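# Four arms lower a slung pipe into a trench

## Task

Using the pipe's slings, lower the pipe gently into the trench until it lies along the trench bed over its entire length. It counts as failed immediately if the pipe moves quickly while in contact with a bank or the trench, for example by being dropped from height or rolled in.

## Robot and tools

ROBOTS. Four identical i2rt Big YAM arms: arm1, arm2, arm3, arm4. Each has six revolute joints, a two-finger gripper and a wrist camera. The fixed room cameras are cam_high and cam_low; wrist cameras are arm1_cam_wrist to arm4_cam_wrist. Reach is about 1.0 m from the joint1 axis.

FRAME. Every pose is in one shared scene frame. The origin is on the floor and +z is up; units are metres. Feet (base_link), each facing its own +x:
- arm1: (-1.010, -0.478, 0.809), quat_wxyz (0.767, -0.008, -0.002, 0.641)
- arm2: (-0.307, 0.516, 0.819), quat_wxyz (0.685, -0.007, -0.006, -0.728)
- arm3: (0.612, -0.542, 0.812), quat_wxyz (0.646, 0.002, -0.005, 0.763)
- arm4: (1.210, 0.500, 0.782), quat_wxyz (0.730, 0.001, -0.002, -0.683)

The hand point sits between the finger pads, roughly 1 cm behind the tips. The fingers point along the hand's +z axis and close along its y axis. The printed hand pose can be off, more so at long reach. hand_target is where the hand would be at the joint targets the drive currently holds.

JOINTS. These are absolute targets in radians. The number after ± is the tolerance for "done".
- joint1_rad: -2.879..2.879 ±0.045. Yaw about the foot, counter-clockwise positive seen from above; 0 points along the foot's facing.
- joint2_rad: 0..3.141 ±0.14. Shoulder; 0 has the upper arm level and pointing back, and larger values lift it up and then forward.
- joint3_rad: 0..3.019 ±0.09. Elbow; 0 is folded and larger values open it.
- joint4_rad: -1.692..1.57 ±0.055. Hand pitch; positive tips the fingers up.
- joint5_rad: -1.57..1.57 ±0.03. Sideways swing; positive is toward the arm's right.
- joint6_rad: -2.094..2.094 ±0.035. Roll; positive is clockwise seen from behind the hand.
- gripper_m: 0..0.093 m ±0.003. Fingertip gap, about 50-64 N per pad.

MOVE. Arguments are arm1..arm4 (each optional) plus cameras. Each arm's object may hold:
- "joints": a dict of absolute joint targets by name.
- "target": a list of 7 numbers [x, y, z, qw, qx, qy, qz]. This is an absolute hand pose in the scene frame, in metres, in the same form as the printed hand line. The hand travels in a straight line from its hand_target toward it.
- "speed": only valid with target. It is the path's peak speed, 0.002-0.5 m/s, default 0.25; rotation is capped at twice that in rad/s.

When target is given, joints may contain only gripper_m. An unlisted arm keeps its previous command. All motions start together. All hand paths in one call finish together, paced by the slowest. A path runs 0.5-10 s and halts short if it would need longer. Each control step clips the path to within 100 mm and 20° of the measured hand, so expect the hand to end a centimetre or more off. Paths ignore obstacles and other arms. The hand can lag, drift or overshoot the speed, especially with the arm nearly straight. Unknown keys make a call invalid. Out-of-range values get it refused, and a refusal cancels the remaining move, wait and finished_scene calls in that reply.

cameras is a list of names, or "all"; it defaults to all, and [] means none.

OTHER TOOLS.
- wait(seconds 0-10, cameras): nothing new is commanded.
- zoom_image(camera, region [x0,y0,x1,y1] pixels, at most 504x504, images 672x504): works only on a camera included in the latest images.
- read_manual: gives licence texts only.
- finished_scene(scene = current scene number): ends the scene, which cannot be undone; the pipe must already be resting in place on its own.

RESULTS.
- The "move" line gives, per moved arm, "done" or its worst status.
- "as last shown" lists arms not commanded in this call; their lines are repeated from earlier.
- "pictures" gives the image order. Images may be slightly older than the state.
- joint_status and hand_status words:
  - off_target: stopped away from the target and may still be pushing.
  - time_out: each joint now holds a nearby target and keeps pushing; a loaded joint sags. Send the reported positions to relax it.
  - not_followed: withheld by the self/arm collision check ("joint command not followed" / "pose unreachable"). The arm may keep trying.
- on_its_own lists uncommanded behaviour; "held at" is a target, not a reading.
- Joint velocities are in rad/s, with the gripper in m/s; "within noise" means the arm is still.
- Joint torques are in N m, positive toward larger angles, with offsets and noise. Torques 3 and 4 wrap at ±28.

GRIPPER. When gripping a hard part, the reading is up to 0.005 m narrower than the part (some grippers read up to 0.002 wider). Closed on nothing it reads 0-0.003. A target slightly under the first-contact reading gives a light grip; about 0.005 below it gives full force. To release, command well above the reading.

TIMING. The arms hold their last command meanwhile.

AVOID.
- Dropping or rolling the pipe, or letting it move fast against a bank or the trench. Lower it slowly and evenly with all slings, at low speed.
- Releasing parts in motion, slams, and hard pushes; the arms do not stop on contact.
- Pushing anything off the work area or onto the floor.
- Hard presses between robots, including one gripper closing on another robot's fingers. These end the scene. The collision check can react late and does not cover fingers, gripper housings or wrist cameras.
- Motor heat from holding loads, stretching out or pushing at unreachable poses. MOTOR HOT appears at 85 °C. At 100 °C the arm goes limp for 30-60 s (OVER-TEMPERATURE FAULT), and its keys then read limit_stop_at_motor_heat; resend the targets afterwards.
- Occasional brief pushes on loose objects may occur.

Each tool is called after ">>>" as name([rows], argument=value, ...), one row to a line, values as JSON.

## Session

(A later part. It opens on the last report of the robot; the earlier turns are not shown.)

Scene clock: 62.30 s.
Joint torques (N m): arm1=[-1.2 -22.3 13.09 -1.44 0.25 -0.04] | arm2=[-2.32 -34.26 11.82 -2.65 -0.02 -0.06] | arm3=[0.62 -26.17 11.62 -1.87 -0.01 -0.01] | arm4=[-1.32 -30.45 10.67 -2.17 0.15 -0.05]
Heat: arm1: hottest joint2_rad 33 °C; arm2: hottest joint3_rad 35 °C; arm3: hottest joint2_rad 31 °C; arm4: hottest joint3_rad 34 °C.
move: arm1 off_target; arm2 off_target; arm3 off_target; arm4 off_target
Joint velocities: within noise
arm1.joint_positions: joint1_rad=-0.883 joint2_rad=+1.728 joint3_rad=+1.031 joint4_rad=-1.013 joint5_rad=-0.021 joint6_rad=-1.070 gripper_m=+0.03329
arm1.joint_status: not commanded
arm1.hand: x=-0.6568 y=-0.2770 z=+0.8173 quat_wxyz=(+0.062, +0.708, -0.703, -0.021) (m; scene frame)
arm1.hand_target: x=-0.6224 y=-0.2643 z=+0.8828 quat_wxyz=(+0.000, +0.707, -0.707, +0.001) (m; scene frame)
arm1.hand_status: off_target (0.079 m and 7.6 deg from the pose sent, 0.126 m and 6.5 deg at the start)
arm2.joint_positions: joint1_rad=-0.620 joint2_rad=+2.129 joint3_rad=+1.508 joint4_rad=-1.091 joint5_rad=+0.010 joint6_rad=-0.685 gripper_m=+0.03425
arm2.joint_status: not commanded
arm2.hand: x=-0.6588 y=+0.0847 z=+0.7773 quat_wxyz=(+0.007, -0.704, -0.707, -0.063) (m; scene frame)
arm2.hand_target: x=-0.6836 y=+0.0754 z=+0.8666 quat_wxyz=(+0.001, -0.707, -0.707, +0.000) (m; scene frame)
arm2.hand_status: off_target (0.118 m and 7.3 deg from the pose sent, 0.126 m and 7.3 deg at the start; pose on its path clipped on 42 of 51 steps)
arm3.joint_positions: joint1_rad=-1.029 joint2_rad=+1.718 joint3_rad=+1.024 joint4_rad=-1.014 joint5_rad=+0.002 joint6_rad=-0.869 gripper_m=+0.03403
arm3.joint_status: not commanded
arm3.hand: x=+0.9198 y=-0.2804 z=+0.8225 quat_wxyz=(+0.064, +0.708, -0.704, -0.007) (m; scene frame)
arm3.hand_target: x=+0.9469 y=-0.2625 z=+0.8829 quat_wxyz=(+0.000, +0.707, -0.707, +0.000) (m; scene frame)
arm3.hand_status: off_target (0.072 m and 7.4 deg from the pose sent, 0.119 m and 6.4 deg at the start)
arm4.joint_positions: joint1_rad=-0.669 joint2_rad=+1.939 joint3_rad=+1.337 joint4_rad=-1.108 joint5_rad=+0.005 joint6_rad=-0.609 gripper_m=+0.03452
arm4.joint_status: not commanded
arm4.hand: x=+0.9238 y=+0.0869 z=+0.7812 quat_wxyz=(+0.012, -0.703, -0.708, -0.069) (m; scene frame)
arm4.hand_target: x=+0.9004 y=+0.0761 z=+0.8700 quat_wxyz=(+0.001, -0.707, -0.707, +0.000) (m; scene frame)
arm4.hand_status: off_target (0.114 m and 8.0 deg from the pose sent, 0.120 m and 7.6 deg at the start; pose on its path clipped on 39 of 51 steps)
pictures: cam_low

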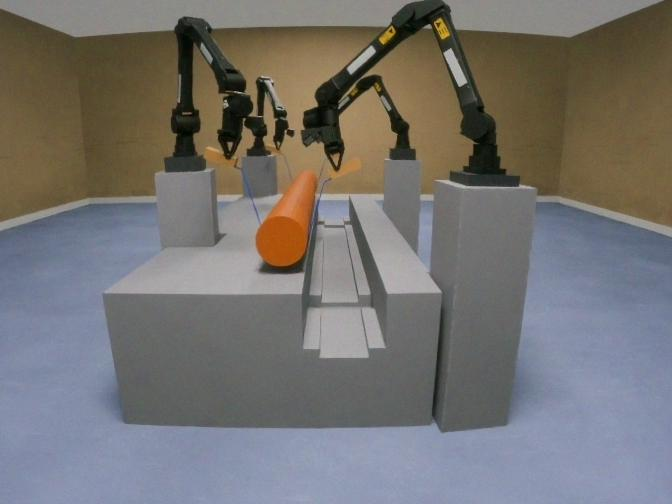

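>>> move(arm1={"target": [-0.622, -0.044, 0.91, 0, 0.7071, -0.7071, 0], "speed": 0.08}, arm2={"target": [-0.697, 0.290, 0.875, 0, 0.7071, 0.7071, 0], "speed": 0.08}, arm3={"target": [0.945, -0.054, 0.91, 0, 0.7071, -0.7071, 0], "speed": 0.08}, arm4={"target": [0.887, 0.278, 0.875, 0, 0.7071, 0.7071, 0], "speed": 0.08}, cameras=["cam_low", "cam_high"])

>>> zoom_image(camera="cam_low", region=[230, 130, 430, 370])

Scene clock: 72.50 s.
Joint torques (N m): arm1=[-2.02 -25.64 15.65 -1.57 0.27 0.03] | arm2=[-2.96 -24.18 10.18 -1.13 0.04 -0.06] | arm3=[0.09 -32.32 13.72 -1.95 0.04 0.04] | arm4=[-1.55 -20.89 8.91 -0.61 0.2 -0.1]
Heat: arm1: hottest joint3_rad 35 °C; arm2: hottest joint2_rad 36 °C; arm3: hottest joint2_rad 33 °C; arm4: hottest joint3_rad 35 °C.
move: arm1 off_target; arm2 off_target; arm3 off_target; arm4 off_target
Joint velocities: within noise
arm1.joint_positions: joint1_rad=-0.539 joint2_rad=+1.980 joint3_rad=+1.487 joint4_rad=-1.201 joint5_rad=-0.023 joint6_rad=-0.740 gripper_m=+0.03329
arm1.joint_status: not commanded
arm1.hand: x=-0.6576 y=-0.0678 z=+0.8360 quat_wxyz=(+0.060, +0.713, -0.699, +0.000) (m; scene frame)
arm1.hand_target: x=-0.6265 y=-0.0491 z=+0.9096 quat_wxyz=(-0.001, +0.707, -0.707, +0.000) (m; scene frame)
arm1.hand_status: off_target (0.085 m and 7.0 deg from the pose sent, 0.253 m and 7.6 deg at the start)
arm2.joint_positions: joint1_rad=-0.944 joint2_rad=+1.778 joint3_rad=+1.082 joint4_rad=-1.003 joint5_rad=+0.013 joint6_rad=-1.019 gripper_m=+0.03426
arm2.joint_status: not commanded
arm2.hand: x=-0.6696 y=+0.2891 z=+0.8223 quat_wxyz=(-0.014, -0.700, -0.711, -0.057) (m; scene frame)
arm2.hand_target: x=-0.6949 y=+0.2908 z=+0.8728 quat_wxyz=(+0.001, -0.707, -0.707, -0.001) (m; scene frame)
arm2.hand_status: off_target (0.059 m and 6.8 deg from the pose sent, 0.231 m and 7.2 deg at the start)
arm3.joint_positions: joint1_rad=-0.750 joint2_rad=+2.033 joint3_rad=+1.547 joint4_rad=-1.221 joint5_rad=-0.001 joint6_rad=-0.599 gripper_m=+0.03403
arm3.joint_status: not commanded
arm3.hand: x=+0.9189 y=-0.0793 z=+0.8346 quat_wxyz=(+0.062, +0.711, -0.701, +0.010) (m; scene frame)
arm3.hand_target: x=+0.9417 y=-0.0588 z=+0.9091 quat_wxyz=(-0.001, +0.707, -0.707, +0.000) (m; scene frame)
arm3.hand_status: off_target (0.084 m and 7.3 deg from the pose sent, 0.244 m and 7.4 deg at the start)
arm4.joint_positions: joint1_rad=-1.003 joint2_rad=+1.573 joint3_rad=+0.951 joint4_rad=-1.071 joint5_rad=+0.003 joint6_rad=-0.940 gripper_m=+0.03452
arm4.joint_status: not commanded
arm4.hand: x=+0.9098 y=+0.2809 z=+0.8239 quat_wxyz=(-0.010, -0.705, -0.707, -0.061) (m; scene frame)
arm4.hand_target: x=+0.8890 y=+0.2789 z=+0.8723 quat_wxyz=(+0.001, -0.707, -0.707, -0.001) (m; scene frame)
arm4.hand_status: off_target (0.056 m and 7.1 deg from the pose sent, 0.216 m and 8.0 deg at the start)
pictures: cam_high, cam_low

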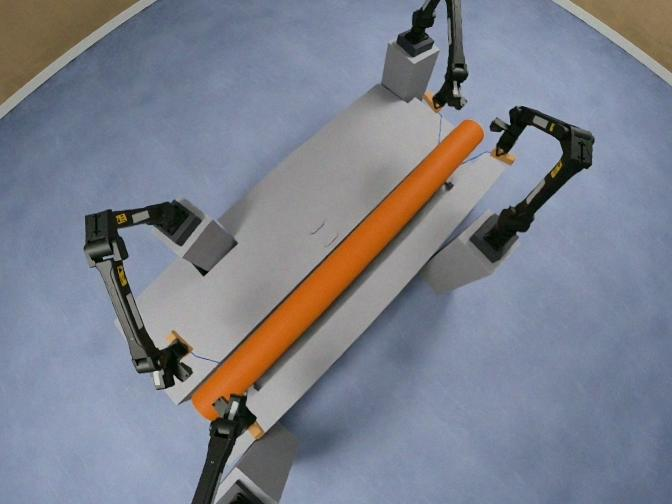

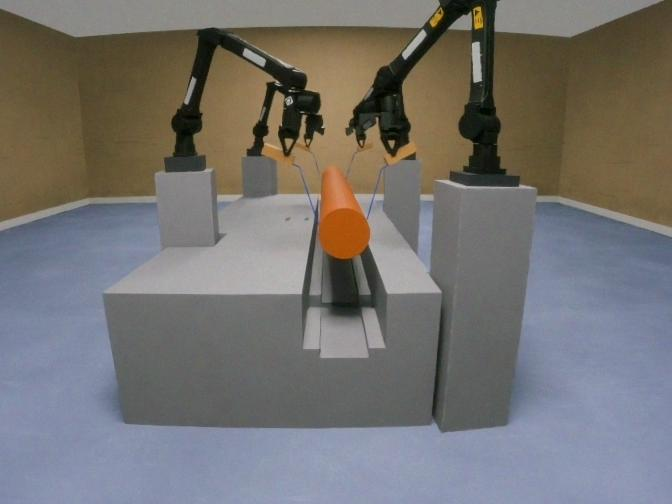

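Scaled by 2.100.

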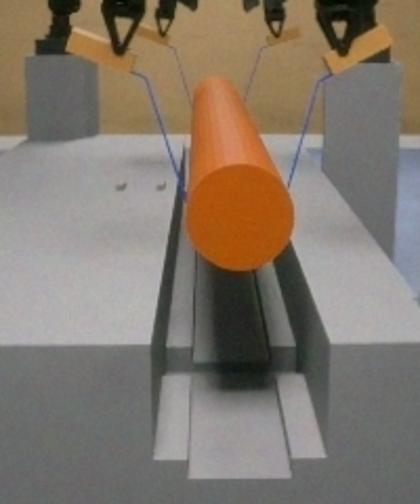

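>>> move(arm1={"target": [-0.622, -0.044, 0.685, 0, 0.7071, -0.7071, 0], "speed": 0.09}, arm2={"target": [-0.697, 0.295, 0.668, 0, 0.7071, 0.7071, 0], "speed": 0.09}, arm3={"target": [0.945, -0.060, 0.685, 0, 0.7071, -0.7071, 0], "speed": 0.09}, arm4={"target": [0.887, 0.274, 0.675, 0, 0.7071, 0.7071, 0], "speed": 0.09}, cameras=["cam_low"])

>>> zoom_image(camera="cam_low", region=[250, 170, 430, 370])

Scene clock: 79.30 s.
Joint torques (N m): arm1=[-2.2 -27.34 7.49 -0.1 0.26 0.09] | arm2=[-3.37 -23.24 5.2 -0.85 0.02 -0.01] | arm3=[-0.26 -33.32 6.61 -0.66 0.05 -0.05] | arm4=[-1.08 -20.01 4.08 -0.2 0.14 -0.05]
Heat: arm1: hottest joint3_rad 38 °C; arm2: hottest joint2_rad 37 °C; arm3: hottest joint2_rad 35 °C; arm4: hottest joint3_rad 35 °C.
move: arm1 off_target; arm2 off_target; arm3 off_target; arm4 off_target
Joint velocities: within noise
arm1.joint_positions: joint1_rad=-0.534 joint2_rad=+2.307 joint3_rad=+1.434 joint4_rad=-0.784 joint5_rad=-0.023 joint6_rad=-0.736 gripper_m=+0.03329
arm1.joint_status: not commanded
arm1.hand: x=-0.6508 y=-0.0605 z=+0.6380 quat_wxyz=(+0.042, +0.715, -0.698, -0.001) (m; scene frame)
arm1.hand_target: x=-0.6230 y=-0.0453 z=+0.6842 quat_wxyz=(+0.000, +0.707, -0.707, +0.000) (m; scene frame)
arm1.hand_status: off_target (0.057 m and 5.0 deg from the pose sent, 0.157 m and 7.0 deg at the start)
arm2.joint_positions: joint1_rad=-0.956 joint2_rad=+2.157 joint3_rad=+0.994 joint4_rad=-0.493 joint5_rad=+0.012 joint6_rad=-1.039 gripper_m=+0.03426
arm2.joint_status: not commanded
arm2.hand: x=-0.6643 y=+0.2954 z=+0.6365 quat_wxyz=(-0.010, -0.699, -0.714, -0.036) (m; scene frame)
arm2.hand_target: x=-0.6959 y=+0.2958 z=+0.6670 quat_wxyz=(+0.001, -0.707, -0.707, +0.000) (m; scene frame)
arm2.hand_status: off_target (0.045 m and 4.5 deg from the pose sent, 0.157 m and 6.8 deg at the start)
arm3.joint_positions: joint1_rad=-0.750 joint2_rad=+2.333 joint3_rad=+1.459 joint4_rad=-0.790 joint5_rad=-0.001 joint6_rad=-0.598 gripper_m=+0.03403
arm3.joint_status: not commanded
arm3.hand: x=+0.9190 y=-0.0782 z=+0.6374 quat_wxyz=(+0.041, +0.711, -0.702, +0.006) (m; scene frame)
arm3.hand_target: x=+0.9442 y=-0.0614 z=+0.6839 quat_wxyz=(+0.000, +0.707, -0.707, +0.001) (m; scene frame)
arm3.hand_status: off_target (0.057 m and 4.8 deg from the pose sent, 0.153 m and 7.3 deg at the start)
arm4.joint_positions: joint1_rad=-1.003 joint2_rad=+1.958 joint3_rad=+0.822 joint4_rad=-0.510 joint5_rad=+0.003 joint6_rad=-0.941 gripper_m=+0.03452
arm4.joint_status: not commanded
arm4.hand: x=+0.9117 y=+0.2812 z=+0.6451 quat_wxyz=(-0.007, -0.705, -0.708, -0.038) (m; scene frame)
arm4.hand_target: x=+0.8878 y=+0.2746 z=+0.6735 quat_wxyz=(+0.001, -0.707, -0.707, +0.000) (m; scene frame)
arm4.hand_status: off_target (0.039 m and 4.5 deg from the pose sent, 0.151 m and 7.1 deg at the start)
pictures: cam_low

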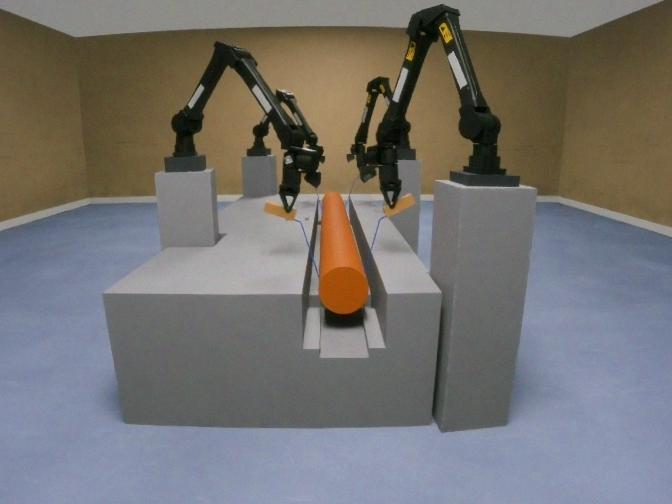

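Scaled by 2.520.

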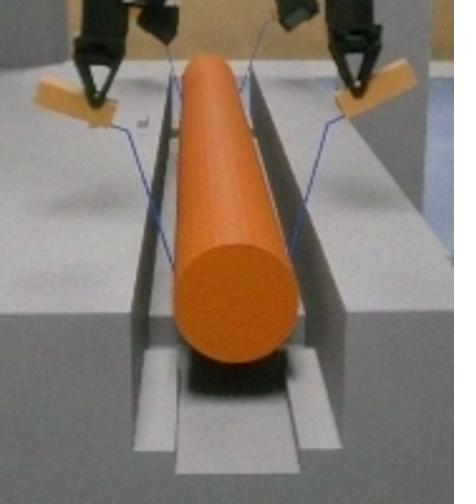

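>>> move(arm1={"target": [-0.630, -0.048, 0.565, 0, 0.7071, -0.7071, 0], "speed": 0.03}, arm2={"target": [-0.692, 0.297, 0.548, 0, 0.7071, 0.7071, 0], "speed": 0.03}, arm3={"target": [0.938, -0.062, 0.567, 0, 0.7071, -0.7071, 0], "speed": 0.03}, arm4={"target": [0.894, 0.276, 0.555, 0, 0.7071, 0.7071, 0], "speed": 0.03}, cameras=["cam_low", "arm1_cam_wrist", "arm2_cam_wrist", "arm3_cam_wrist", "arm4_cam_wrist"])

>>> zoom_image(camera="cam_low", region=[250, 170, 430, 370])

Scene clock: 97.70 s.
Joint torques (N m): arm1=[-1.08 -19.31 7.62 0.96 0.09 0.14] | arm2=[-1.55 -17.38 4.7 0.03 -0.05 0.06] | arm3=[0.38 -24.76 7.02 0.36 -0.03 0.04] | arm4=[-0.56 -14.33 3.21 0.66 0.11 0.01]
Heat: arm1: hottest joint3_rad 36 °C; arm2: hottest joint2_rad 38 °C; arm3: hottest joint2_rad 37 °C; arm4: hottest joint3_rad 33 °C.
move: arm1 off_target; arm2 off_target; arm3 off_target; arm4 off_target
Joint velocities: within noise
arm1.joint_positions: joint1_rad=-0.535 joint2_rad=+2.429 joint3_rad=+1.453 joint4_rad=-0.612 joint5_rad=-0.019 joint6_rad=-0.731 gripper_m=+0.03329
arm1.joint_status: not commanded
arm1.hand: x=-0.6412 y=-0.0532 z=+0.5743 quat_wxyz=(+0.008, +0.713, -0.701, -0.001) (m; scene frame)
arm1.hand_target: x=-0.6303 y=-0.0483 z=+0.5655 quat_wxyz=(+0.000, +0.707, -0.707, +0.000) (m; scene frame)
arm1.hand_status: off_target (0.015 m and 1.3 deg from the pose sent, 0.077 m and 5.0 deg at the start)
arm2.joint_positions: joint1_rad=-0.981 joint2_rad=+2.387 joint3_rad=+1.056 joint4_rad=-0.283 joint5_rad=+0.012 joint6_rad=-1.049 gripper_m=+0.03426
arm2.joint_status: not commanded
arm2.hand: x=-0.6753 y=+0.2995 z=+0.5475 quat_wxyz=(-0.005, -0.705, -0.709, -0.015) (m; scene frame)
arm2.hand_target: x=-0.6918 y=+0.2973 z=+0.5484 quat_wxyz=(+0.000, -0.707, -0.707, +0.000) (m; scene frame)
arm2.hand_status: off_target (0.017 m and 1.9 deg from the pose sent, 0.093 m and 4.5 deg at the start)
arm3.joint_positions: joint1_rad=-0.751 joint2_rad=+2.458 joint3_rad=+1.486 joint4_rad=-0.625 joint5_rad=-0.001 joint6_rad=-0.598 gripper_m=+0.03403
arm3.joint_status: not commanded
arm3.hand: x=+0.9265 y=-0.0675 z=+0.5733 quat_wxyz=(+0.008, +0.711, -0.703, +0.000) (m; scene frame)
arm3.hand_target: x=+0.9377 y=-0.0624 z=+0.5673 quat_wxyz=(+0.000, +0.707, -0.707, +0.000) (m; scene frame)
arm3.hand_status: off_target (0.014 m and 1.2 deg from the pose sent, 0.075 m and 4.8 deg at the start)
arm4.joint_positions: joint1_rad=-1.009 joint2_rad=+2.212 joint3_rad=+0.844 joint4_rad=-0.232 joint5_rad=+0.003 joint6_rad=-0.941 gripper_m=+0.03452
arm4.joint_status: not commanded
arm4.hand: x=+0.9090 y=+0.2812 z=+0.5545 quat_wxyz=(-0.003, -0.708, -0.706, -0.016) (m; scene frame)
arm4.hand_target: x=+0.8941 y=+0.2762 z=+0.5553 quat_wxyz=(+0.000, -0.707, -0.707, +0.000) (m; scene frame)
arm4.hand_status: off_target (0.016 m and 1.8 deg from the pose sent, 0.092 m and 4.5 deg at the start)
pictures: arm1_cam_wrist, arm2_cam_wrist, arm3_cam_wrist, arm4_cam_wrist, cam_low

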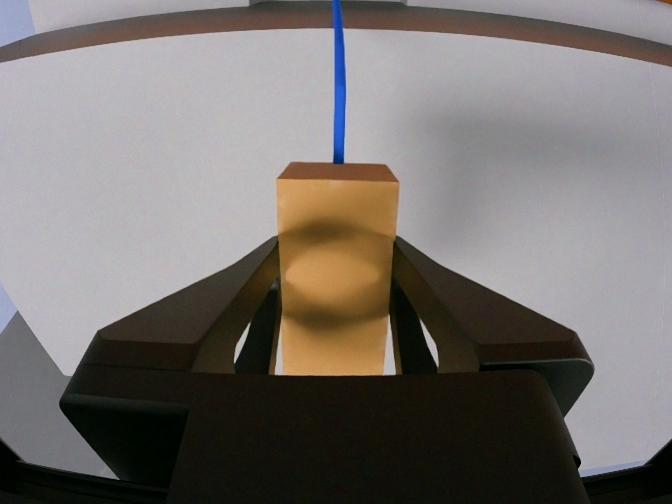

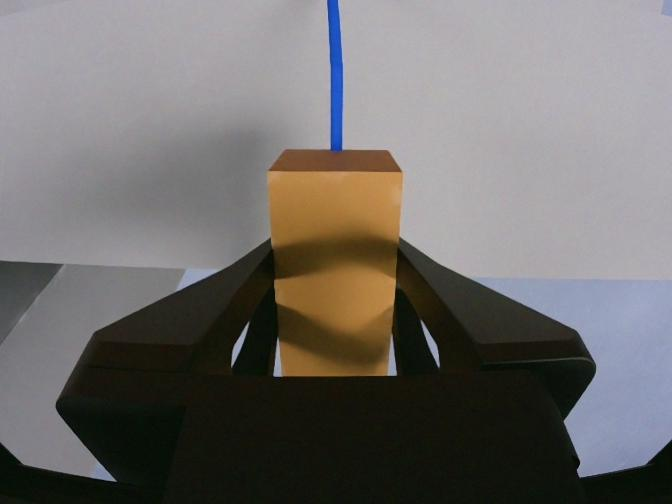

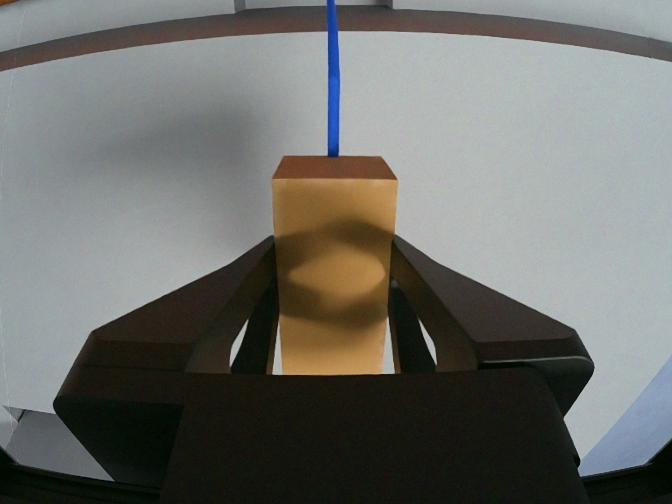

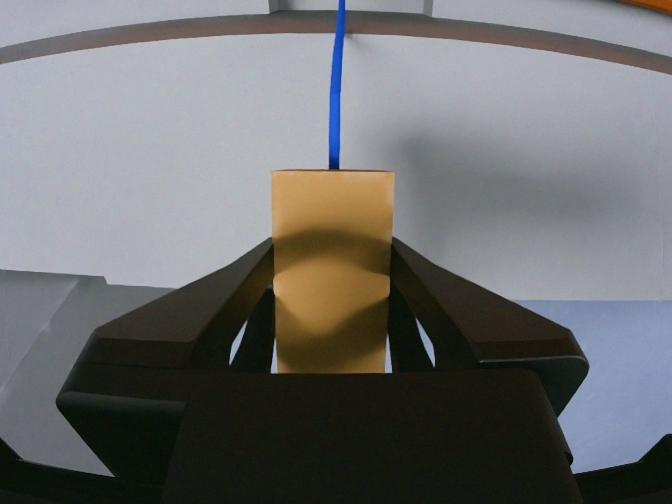

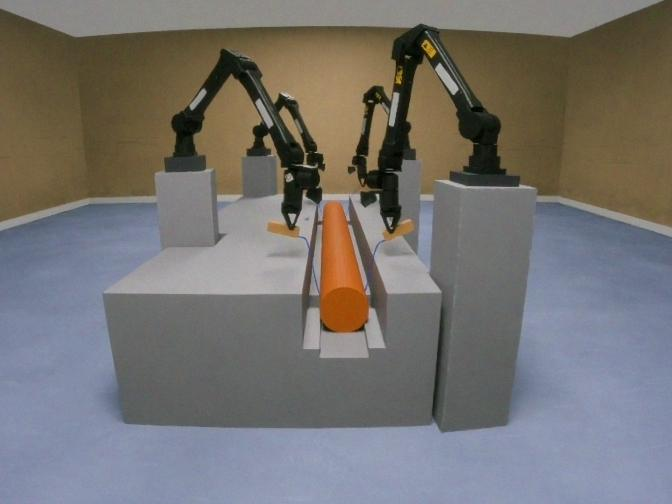

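Scaled by 2.520.

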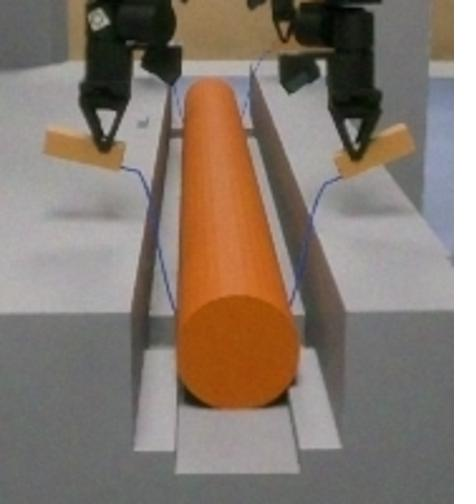

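>>> move(arm1={"target": [-0.637, -0.074, 0.470, -0.0739, 0.7032, -0.7032, -0.0739], "speed": 0.07}, arm2={"target": [-0.688, 0.305, 0.480, 0.0739, 0.7032, 0.7032, -0.0739], "speed": 0.07}, arm3={"target": [0.930, -0.075, 0.475, -0.0739, 0.7032, -0.7032, -0.0739], "speed": 0.07}, arm4={"target": [0.902, 0.293, 0.480, 0.1228, 0.6964, 0.6964, -0.1228], "speed": 0.07}, cameras=["cam_low", "cam_high"])

>>> zoom_image(camera="cam_low", region=[250, 170, 430, 370])

Scene clock: 106.23 s.
Joint torques (N m): arm1=[-0.85 -18.67 3.36 1.33 -0.16 -0.11] | arm2=[-1.61 -17.38 2.7 0.34 -0.39 0.03] | arm3=[0.38 -24.18 3.6 0.88 -0.38 -0.07] | arm4=[-0.38 -13.45 -0.25 1.16 -0.02 0.02]
Heat: arm1: hottest joint3_rad 36 °C; arm2: hottest joint2_rad 37 °C; arm3: hottest joint2_rad 37 °C; arm4: hottest joint3_rad 33 °C.
move: arm1 off_target; arm2 off_target; arm3 off_target; arm4 done
Joint velocities: within noise
arm1.joint_positions: joint1_rad=-0.600 joint2_rad=+2.583 joint3_rad=+1.396 joint4_rad=-0.213 joint5_rad=-0.164 joint6_rad=-0.762 gripper_m=+0.03329
arm1.joint_status: not commanded
arm1.hand: x=-0.6302 y=-0.0605 z=+0.4895 quat_wxyz=(-0.085, +0.703, -0.702, -0.075) (m; scene frame)
arm1.hand_target: x=-0.6376 y=-0.0743 z=+0.4708 quat_wxyz=(-0.074, +0.703, -0.703, -0.074) (m; scene frame)
arm1.hand_status: off_target (0.025 m and 1.3 deg from the pose sent, 0.106 m and 12.6 deg at the start)
arm2.joint_positions: joint1_rad=-1.070 joint2_rad=+2.565 joint3_rad=+1.075 joint4_rad=-0.030 joint5_rad=-0.173 joint6_rad=-1.130 gripper_m=+0.03426
arm2.joint_status: not commanded
arm2.hand: x=-0.6746 y=+0.3056 z=+0.4799 quat_wxyz=(-0.078, -0.703, -0.705, +0.060) (m; scene frame)
arm2.hand_target: x=-0.6878 y=+0.3051 z=+0.4802 quat_wxyz=(-0.074, -0.703, -0.703, +0.074) (m; scene frame)
arm2.hand_status: off_target (0.013 m and 1.7 deg from the pose sent, 0.069 m and 12.9 deg at the start)
arm3.joint_positions: joint1_rad=-0.791 joint2_rad=+2.611 joint3_rad=+1.428 joint4_rad=-0.218 joint5_rad=-0.118 joint6_rad=-0.618 gripper_m=+0.03403
arm3.joint_status: not commanded
arm3.hand: x=+0.9297 y=-0.0670 z=+0.4860 quat_wxyz=(-0.078, +0.704, -0.702, -0.074) (m; scene frame)
arm3.hand_target: x=+0.9299 y=-0.0750 z=+0.4753 quat_wxyz=(-0.074, +0.703, -0.703, -0.074) (m; scene frame)
arm3.hand_status: off_target (0.014 m and 0.5 deg from the pose sent, 0.099 m and 12.7 deg at the start)
arm4.joint_positions: joint1_rad=-1.179 joint2_rad=+2.455 joint3_rad=+0.819 joint4_rad=+0.217 joint5_rad=-0.313 joint6_rad=-1.087 gripper_m=+0.03452
arm4.joint_status: not commanded
arm4.hand: x=+0.9033 y=+0.2887 z=+0.4832 quat_wxyz=(-0.127, -0.697, -0.695, +0.119) (m; scene frame)
arm4.hand_target: x=+0.9021 y=+0.2930 z=+0.4801 quat_wxyz=(-0.123, -0.696, -0.696, +0.123) (m; scene frame)
arm4.hand_status: done (0.005 m and 0.7 deg from the pose sent, 0.076 m and 21.0 deg at the start)
pictures: cam_high, cam_low

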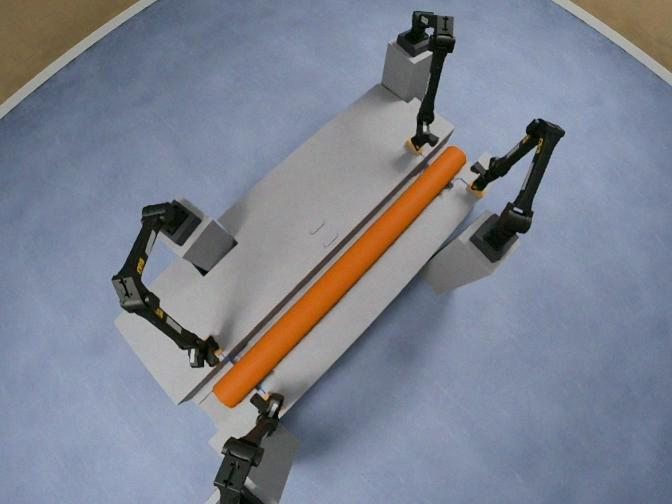

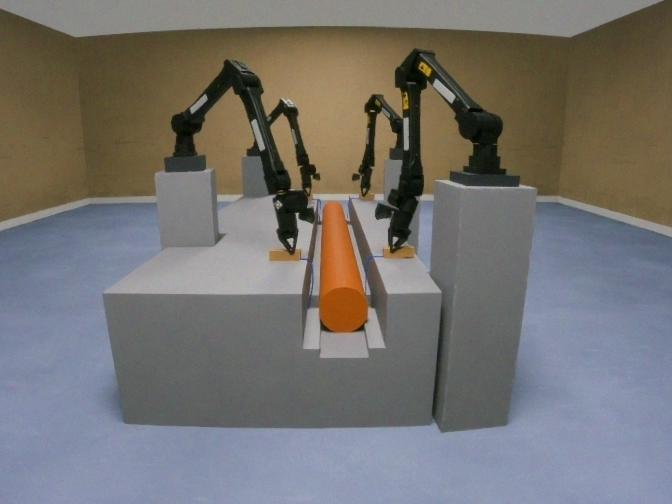

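Scaled by 2.520.

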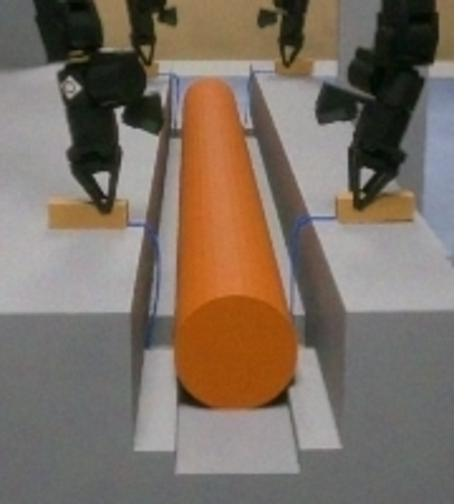

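>>> move(arm1={"joints":{"gripper_m":0.06}}, arm2={"joints":{"gripper_m":0.06}}, arm3={"joints":{"gripper_m":0.06}}, arm4={"joints":{"gripper_m":0.06}}, cameras=[])

>>> move(arm1={"target":[-0.637,-0.09,0.60,-0.0739,0.7032,-0.7032,-0.0739],"speed":0.1}, arm2={"target":[-0.675,0.32,0.60,0.0739,0.7032,0.7032,-0.0739],"speed":0.1}, arm3={"target":[0.930,-0.09,0.60,-0.0739,0.7032,-0.7032,-0.0739],"speed":0.1}, arm4={"target":[0.905,0.315,0.60,0.1228,0.6964,0.6964,-0.1228],"speed":0.1}, cameras=["cam_low","cam_high"])

Scene clock: 121.70 s.
Joint torques (N m): arm1=[-0.85 -18.73 3.38 1.32 -0.19 -0.07] | arm2=[-1.55 -17.38 2.71 0.24 -0.39 0.06] | arm3=[0.38 -24.23 3.6 0.85 -0.38 -0.05] | arm4=[-0.26 -13.57 -0.2 1.11 -0.1 0.03]
Heat: arm1: hottest joint2_rad 35 °C; arm2: hottest joint2_rad 35 °C; arm3: hottest joint2_rad 38 °C; arm4: hottest joint3_rad 31 °C.
move: arm1 done; arm2 done; arm3 done; arm4 done
Joint velocities: within noise
arm1.joint_positions: joint1_rad=-0.600 joint2_rad=+2.583 joint3_rad=+1.396 joint4_rad=-0.213 joint5_rad=-0.164 joint6_rad=-0.763 gripper_m=+0.05993
arm1.joint_status: all done
arm1.hand: x=-0.6302 y=-0.0605 z=+0.4895 quat_wxyz=(-0.085, +0.703, -0.702, -0.075) (m; scene frame)
arm1.hand_target: x=-0.6377 y=-0.0742 z=+0.4708 quat_wxyz=(-0.074, +0.703, -0.703, -0.074) (m; scene frame)
arm1.hand_status: not commanded
arm2.joint_positions: joint1_rad=-1.070 joint2_rad=+2.565 joint3_rad=+1.075 joint4_rad=-0.029 joint5_rad=-0.173 joint6_rad=-1.131 gripper_m=+0.05995
arm2.joint_status: all done
arm2.hand: x=-0.6749 y=+0.3055 z=+0.4800 quat_wxyz=(-0.078, -0.702, -0.705, +0.060) (m; scene frame)
arm2.hand_target: x=-0.6878 y=+0.3051 z=+0.4802 quat_wxyz=(-0.074, -0.703, -0.703, +0.074) (m; scene frame)
arm2.hand_status: not commanded
arm3.joint_positions: joint1_rad=-0.791 joint2_rad=+2.611 joint3_rad=+1.428 joint4_rad=-0.218 joint5_rad=-0.118 joint6_rad=-0.618 gripper_m=+0.05992
arm3.joint_status: all done
arm3.hand: x=+0.9297 y=-0.0670 z=+0.4860 quat_wxyz=(-0.078, +0.704, -0.702, -0.074) (m; scene frame)
arm3.hand_target: x=+0.9299 y=-0.0750 z=+0.4753 quat_wxyz=(-0.074, +0.703, -0.703, -0.074) (m; scene frame)
arm3.hand_status: not commanded
arm4.joint_positions: joint1_rad=-1.179 joint2_rad=+2.456 joint3_rad=+0.819 joint4_rad=+0.219 joint5_rad=-0.311 joint6_rad=-1.088 gripper_m=+0.05991
arm4.joint_status: all done
arm4.hand: x=+0.9031 y=+0.2891 z=+0.4827 quat_wxyz=(-0.126, -0.697, -0.696, +0.119) (m; scene frame)
arm4.hand_target: x=+0.9021 y=+0.2930 z=+0.4801 quat_wxyz=(-0.123, -0.696, -0.696, +0.123) (m; scene frame)
arm4.hand_status: not commanded
pictures: none
No camera images: "cameras" was empty.

Scene clock: 123.70 s.
Joint torques (N m): arm1=[-0.97 -20.66 4.07 0.38 -0.3 -0.11] | arm2=[-1.73 -16.73 2.44 -0.76 -0.39 0.07] | arm3=[0.38 -24.88 4.25 0.02 -0.41 -0.08] | arm4=[-0.38 -13.63 1.09 0.01 -0.27 0]
Heat: arm1: hottest joint2_rad 36 °C; arm2: hottest joint2_rad 36 °C; arm3: hottest joint2_rad 38 °C; arm4: hottest joint3_rad 31 °C.
move: arm1 done; arm2 done; arm3 done; arm4 done
Joint velocities: within noise
arm1.joint_positions: joint1_rad=-0.626 joint2_rad=+2.304 joint3_rad=+1.221 joint4_rad=-0.332 joint5_rad=-0.165 joint6_rad=-0.788 gripper_m=+0.05993
arm1.joint_status: not commanded
arm1.hand: x=-0.6361 y=-0.0836 z=+0.5989 quat_wxyz=(-0.080, +0.703, -0.703, -0.073) (m; scene frame)
arm1.hand_target: x=-0.6370 y=-0.0899 z=+0.6000 quat_wxyz=(-0.074, +0.703, -0.703, -0.074) (m; scene frame)
arm1.hand_status: done (0.007 m and 0.7 deg from the pose sent, 0.115 m and 1.3 deg at the start)
arm2.joint_positions: joint1_rad=-1.085 joint2_rad=+2.231 joint3_rad=+0.895 joint4_rad=-0.149 joint5_rad=-0.175 joint6_rad=-1.146 gripper_m=+0.05995
arm2.joint_status: not commanded
arm2.hand: x=-0.6755 y=+0.3136 z=+0.5974 quat_wxyz=(-0.072, -0.701, -0.706, +0.077) (m; scene frame)
arm2.hand_target: x=-0.6750 y=+0.3198 z=+0.5999 quat_wxyz=(-0.074, -0.703, -0.703, +0.074) (m; scene frame)
arm2.hand_status: done (0.007 m and 0.6 deg from the pose sent, 0.121 m and 1.7 deg at the start)
arm3.joint_positions: joint1_rad=-0.807 joint2_rad=+2.330 joint3_rad=+1.250 joint4_rad=-0.329 joint5_rad=-0.120 joint6_rad=-0.634 gripper_m=+0.05993
arm3.joint_status: not commanded
arm3.hand: x=+0.9264 y=-0.0867 z=+0.5975 quat_wxyz=(-0.075, +0.704, -0.702, -0.073) (m; scene frame)
arm3.hand_target: x=+0.9300 y=-0.0901 z=+0.5999 quat_wxyz=(-0.074, +0.703, -0.703, -0.074) (m; scene frame)
arm3.hand_status: done (0.005 m and 0.2 deg from the pose sent, 0.116 m and 0.5 deg at the start)
arm4.joint_positions: joint1_rad=-1.232 joint2_rad=+2.080 joint3_rad=+0.653 joint4_rad=+0.002 joint5_rad=-0.315 joint6_rad=-1.141 gripper_m=+0.05991
arm4.joint_status: not commanded
arm4.hand: x=+0.9050 y=+0.3111 z=+0.5961 quat_wxyz=(-0.123, -0.698, -0.695, +0.123) (m; scene frame)
arm4.hand_target: x=+0.9050 y=+0.3150 z=+0.5998 quat_wxyz=(-0.123, -0.697, -0.696, +0.123) (m; scene frame)
arm4.hand_status: done (0.006 m and 0.2 deg from the pose sent, 0.120 m and 0.6 deg at the start)
pictures: cam_high, cam_low

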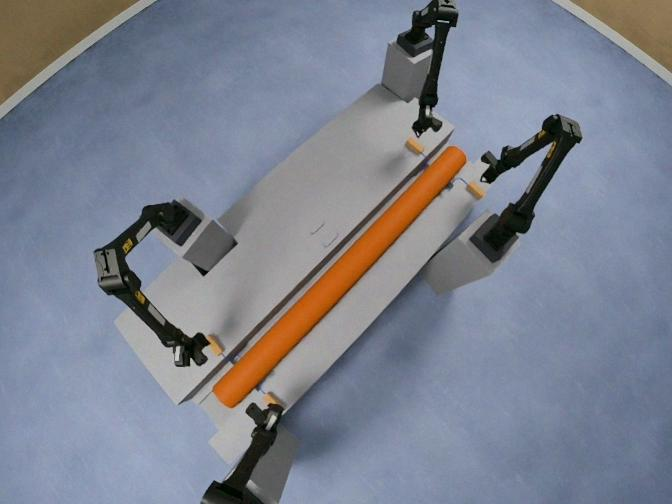

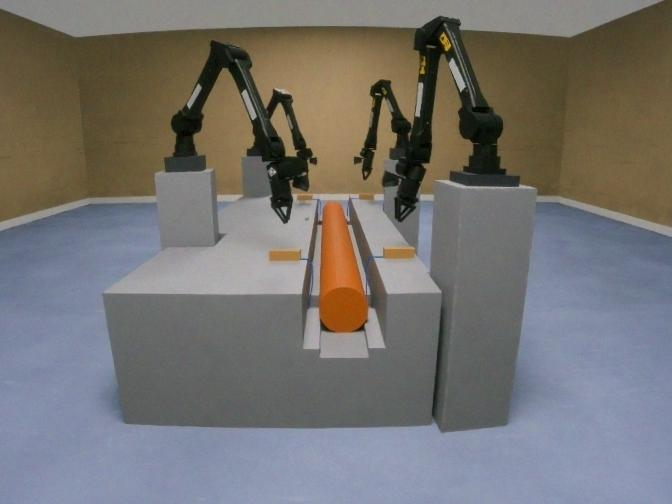

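>>> zoom_image(camera="cam_low", region=[250, 170, 430, 370])

Scaled by 2.520.

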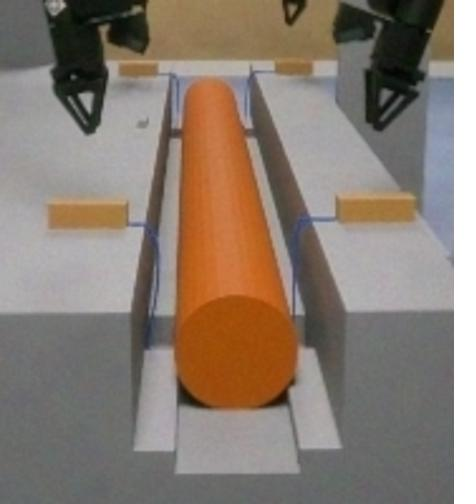

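>>> finished_scene(scene=2)

The scene is finished: the task was done.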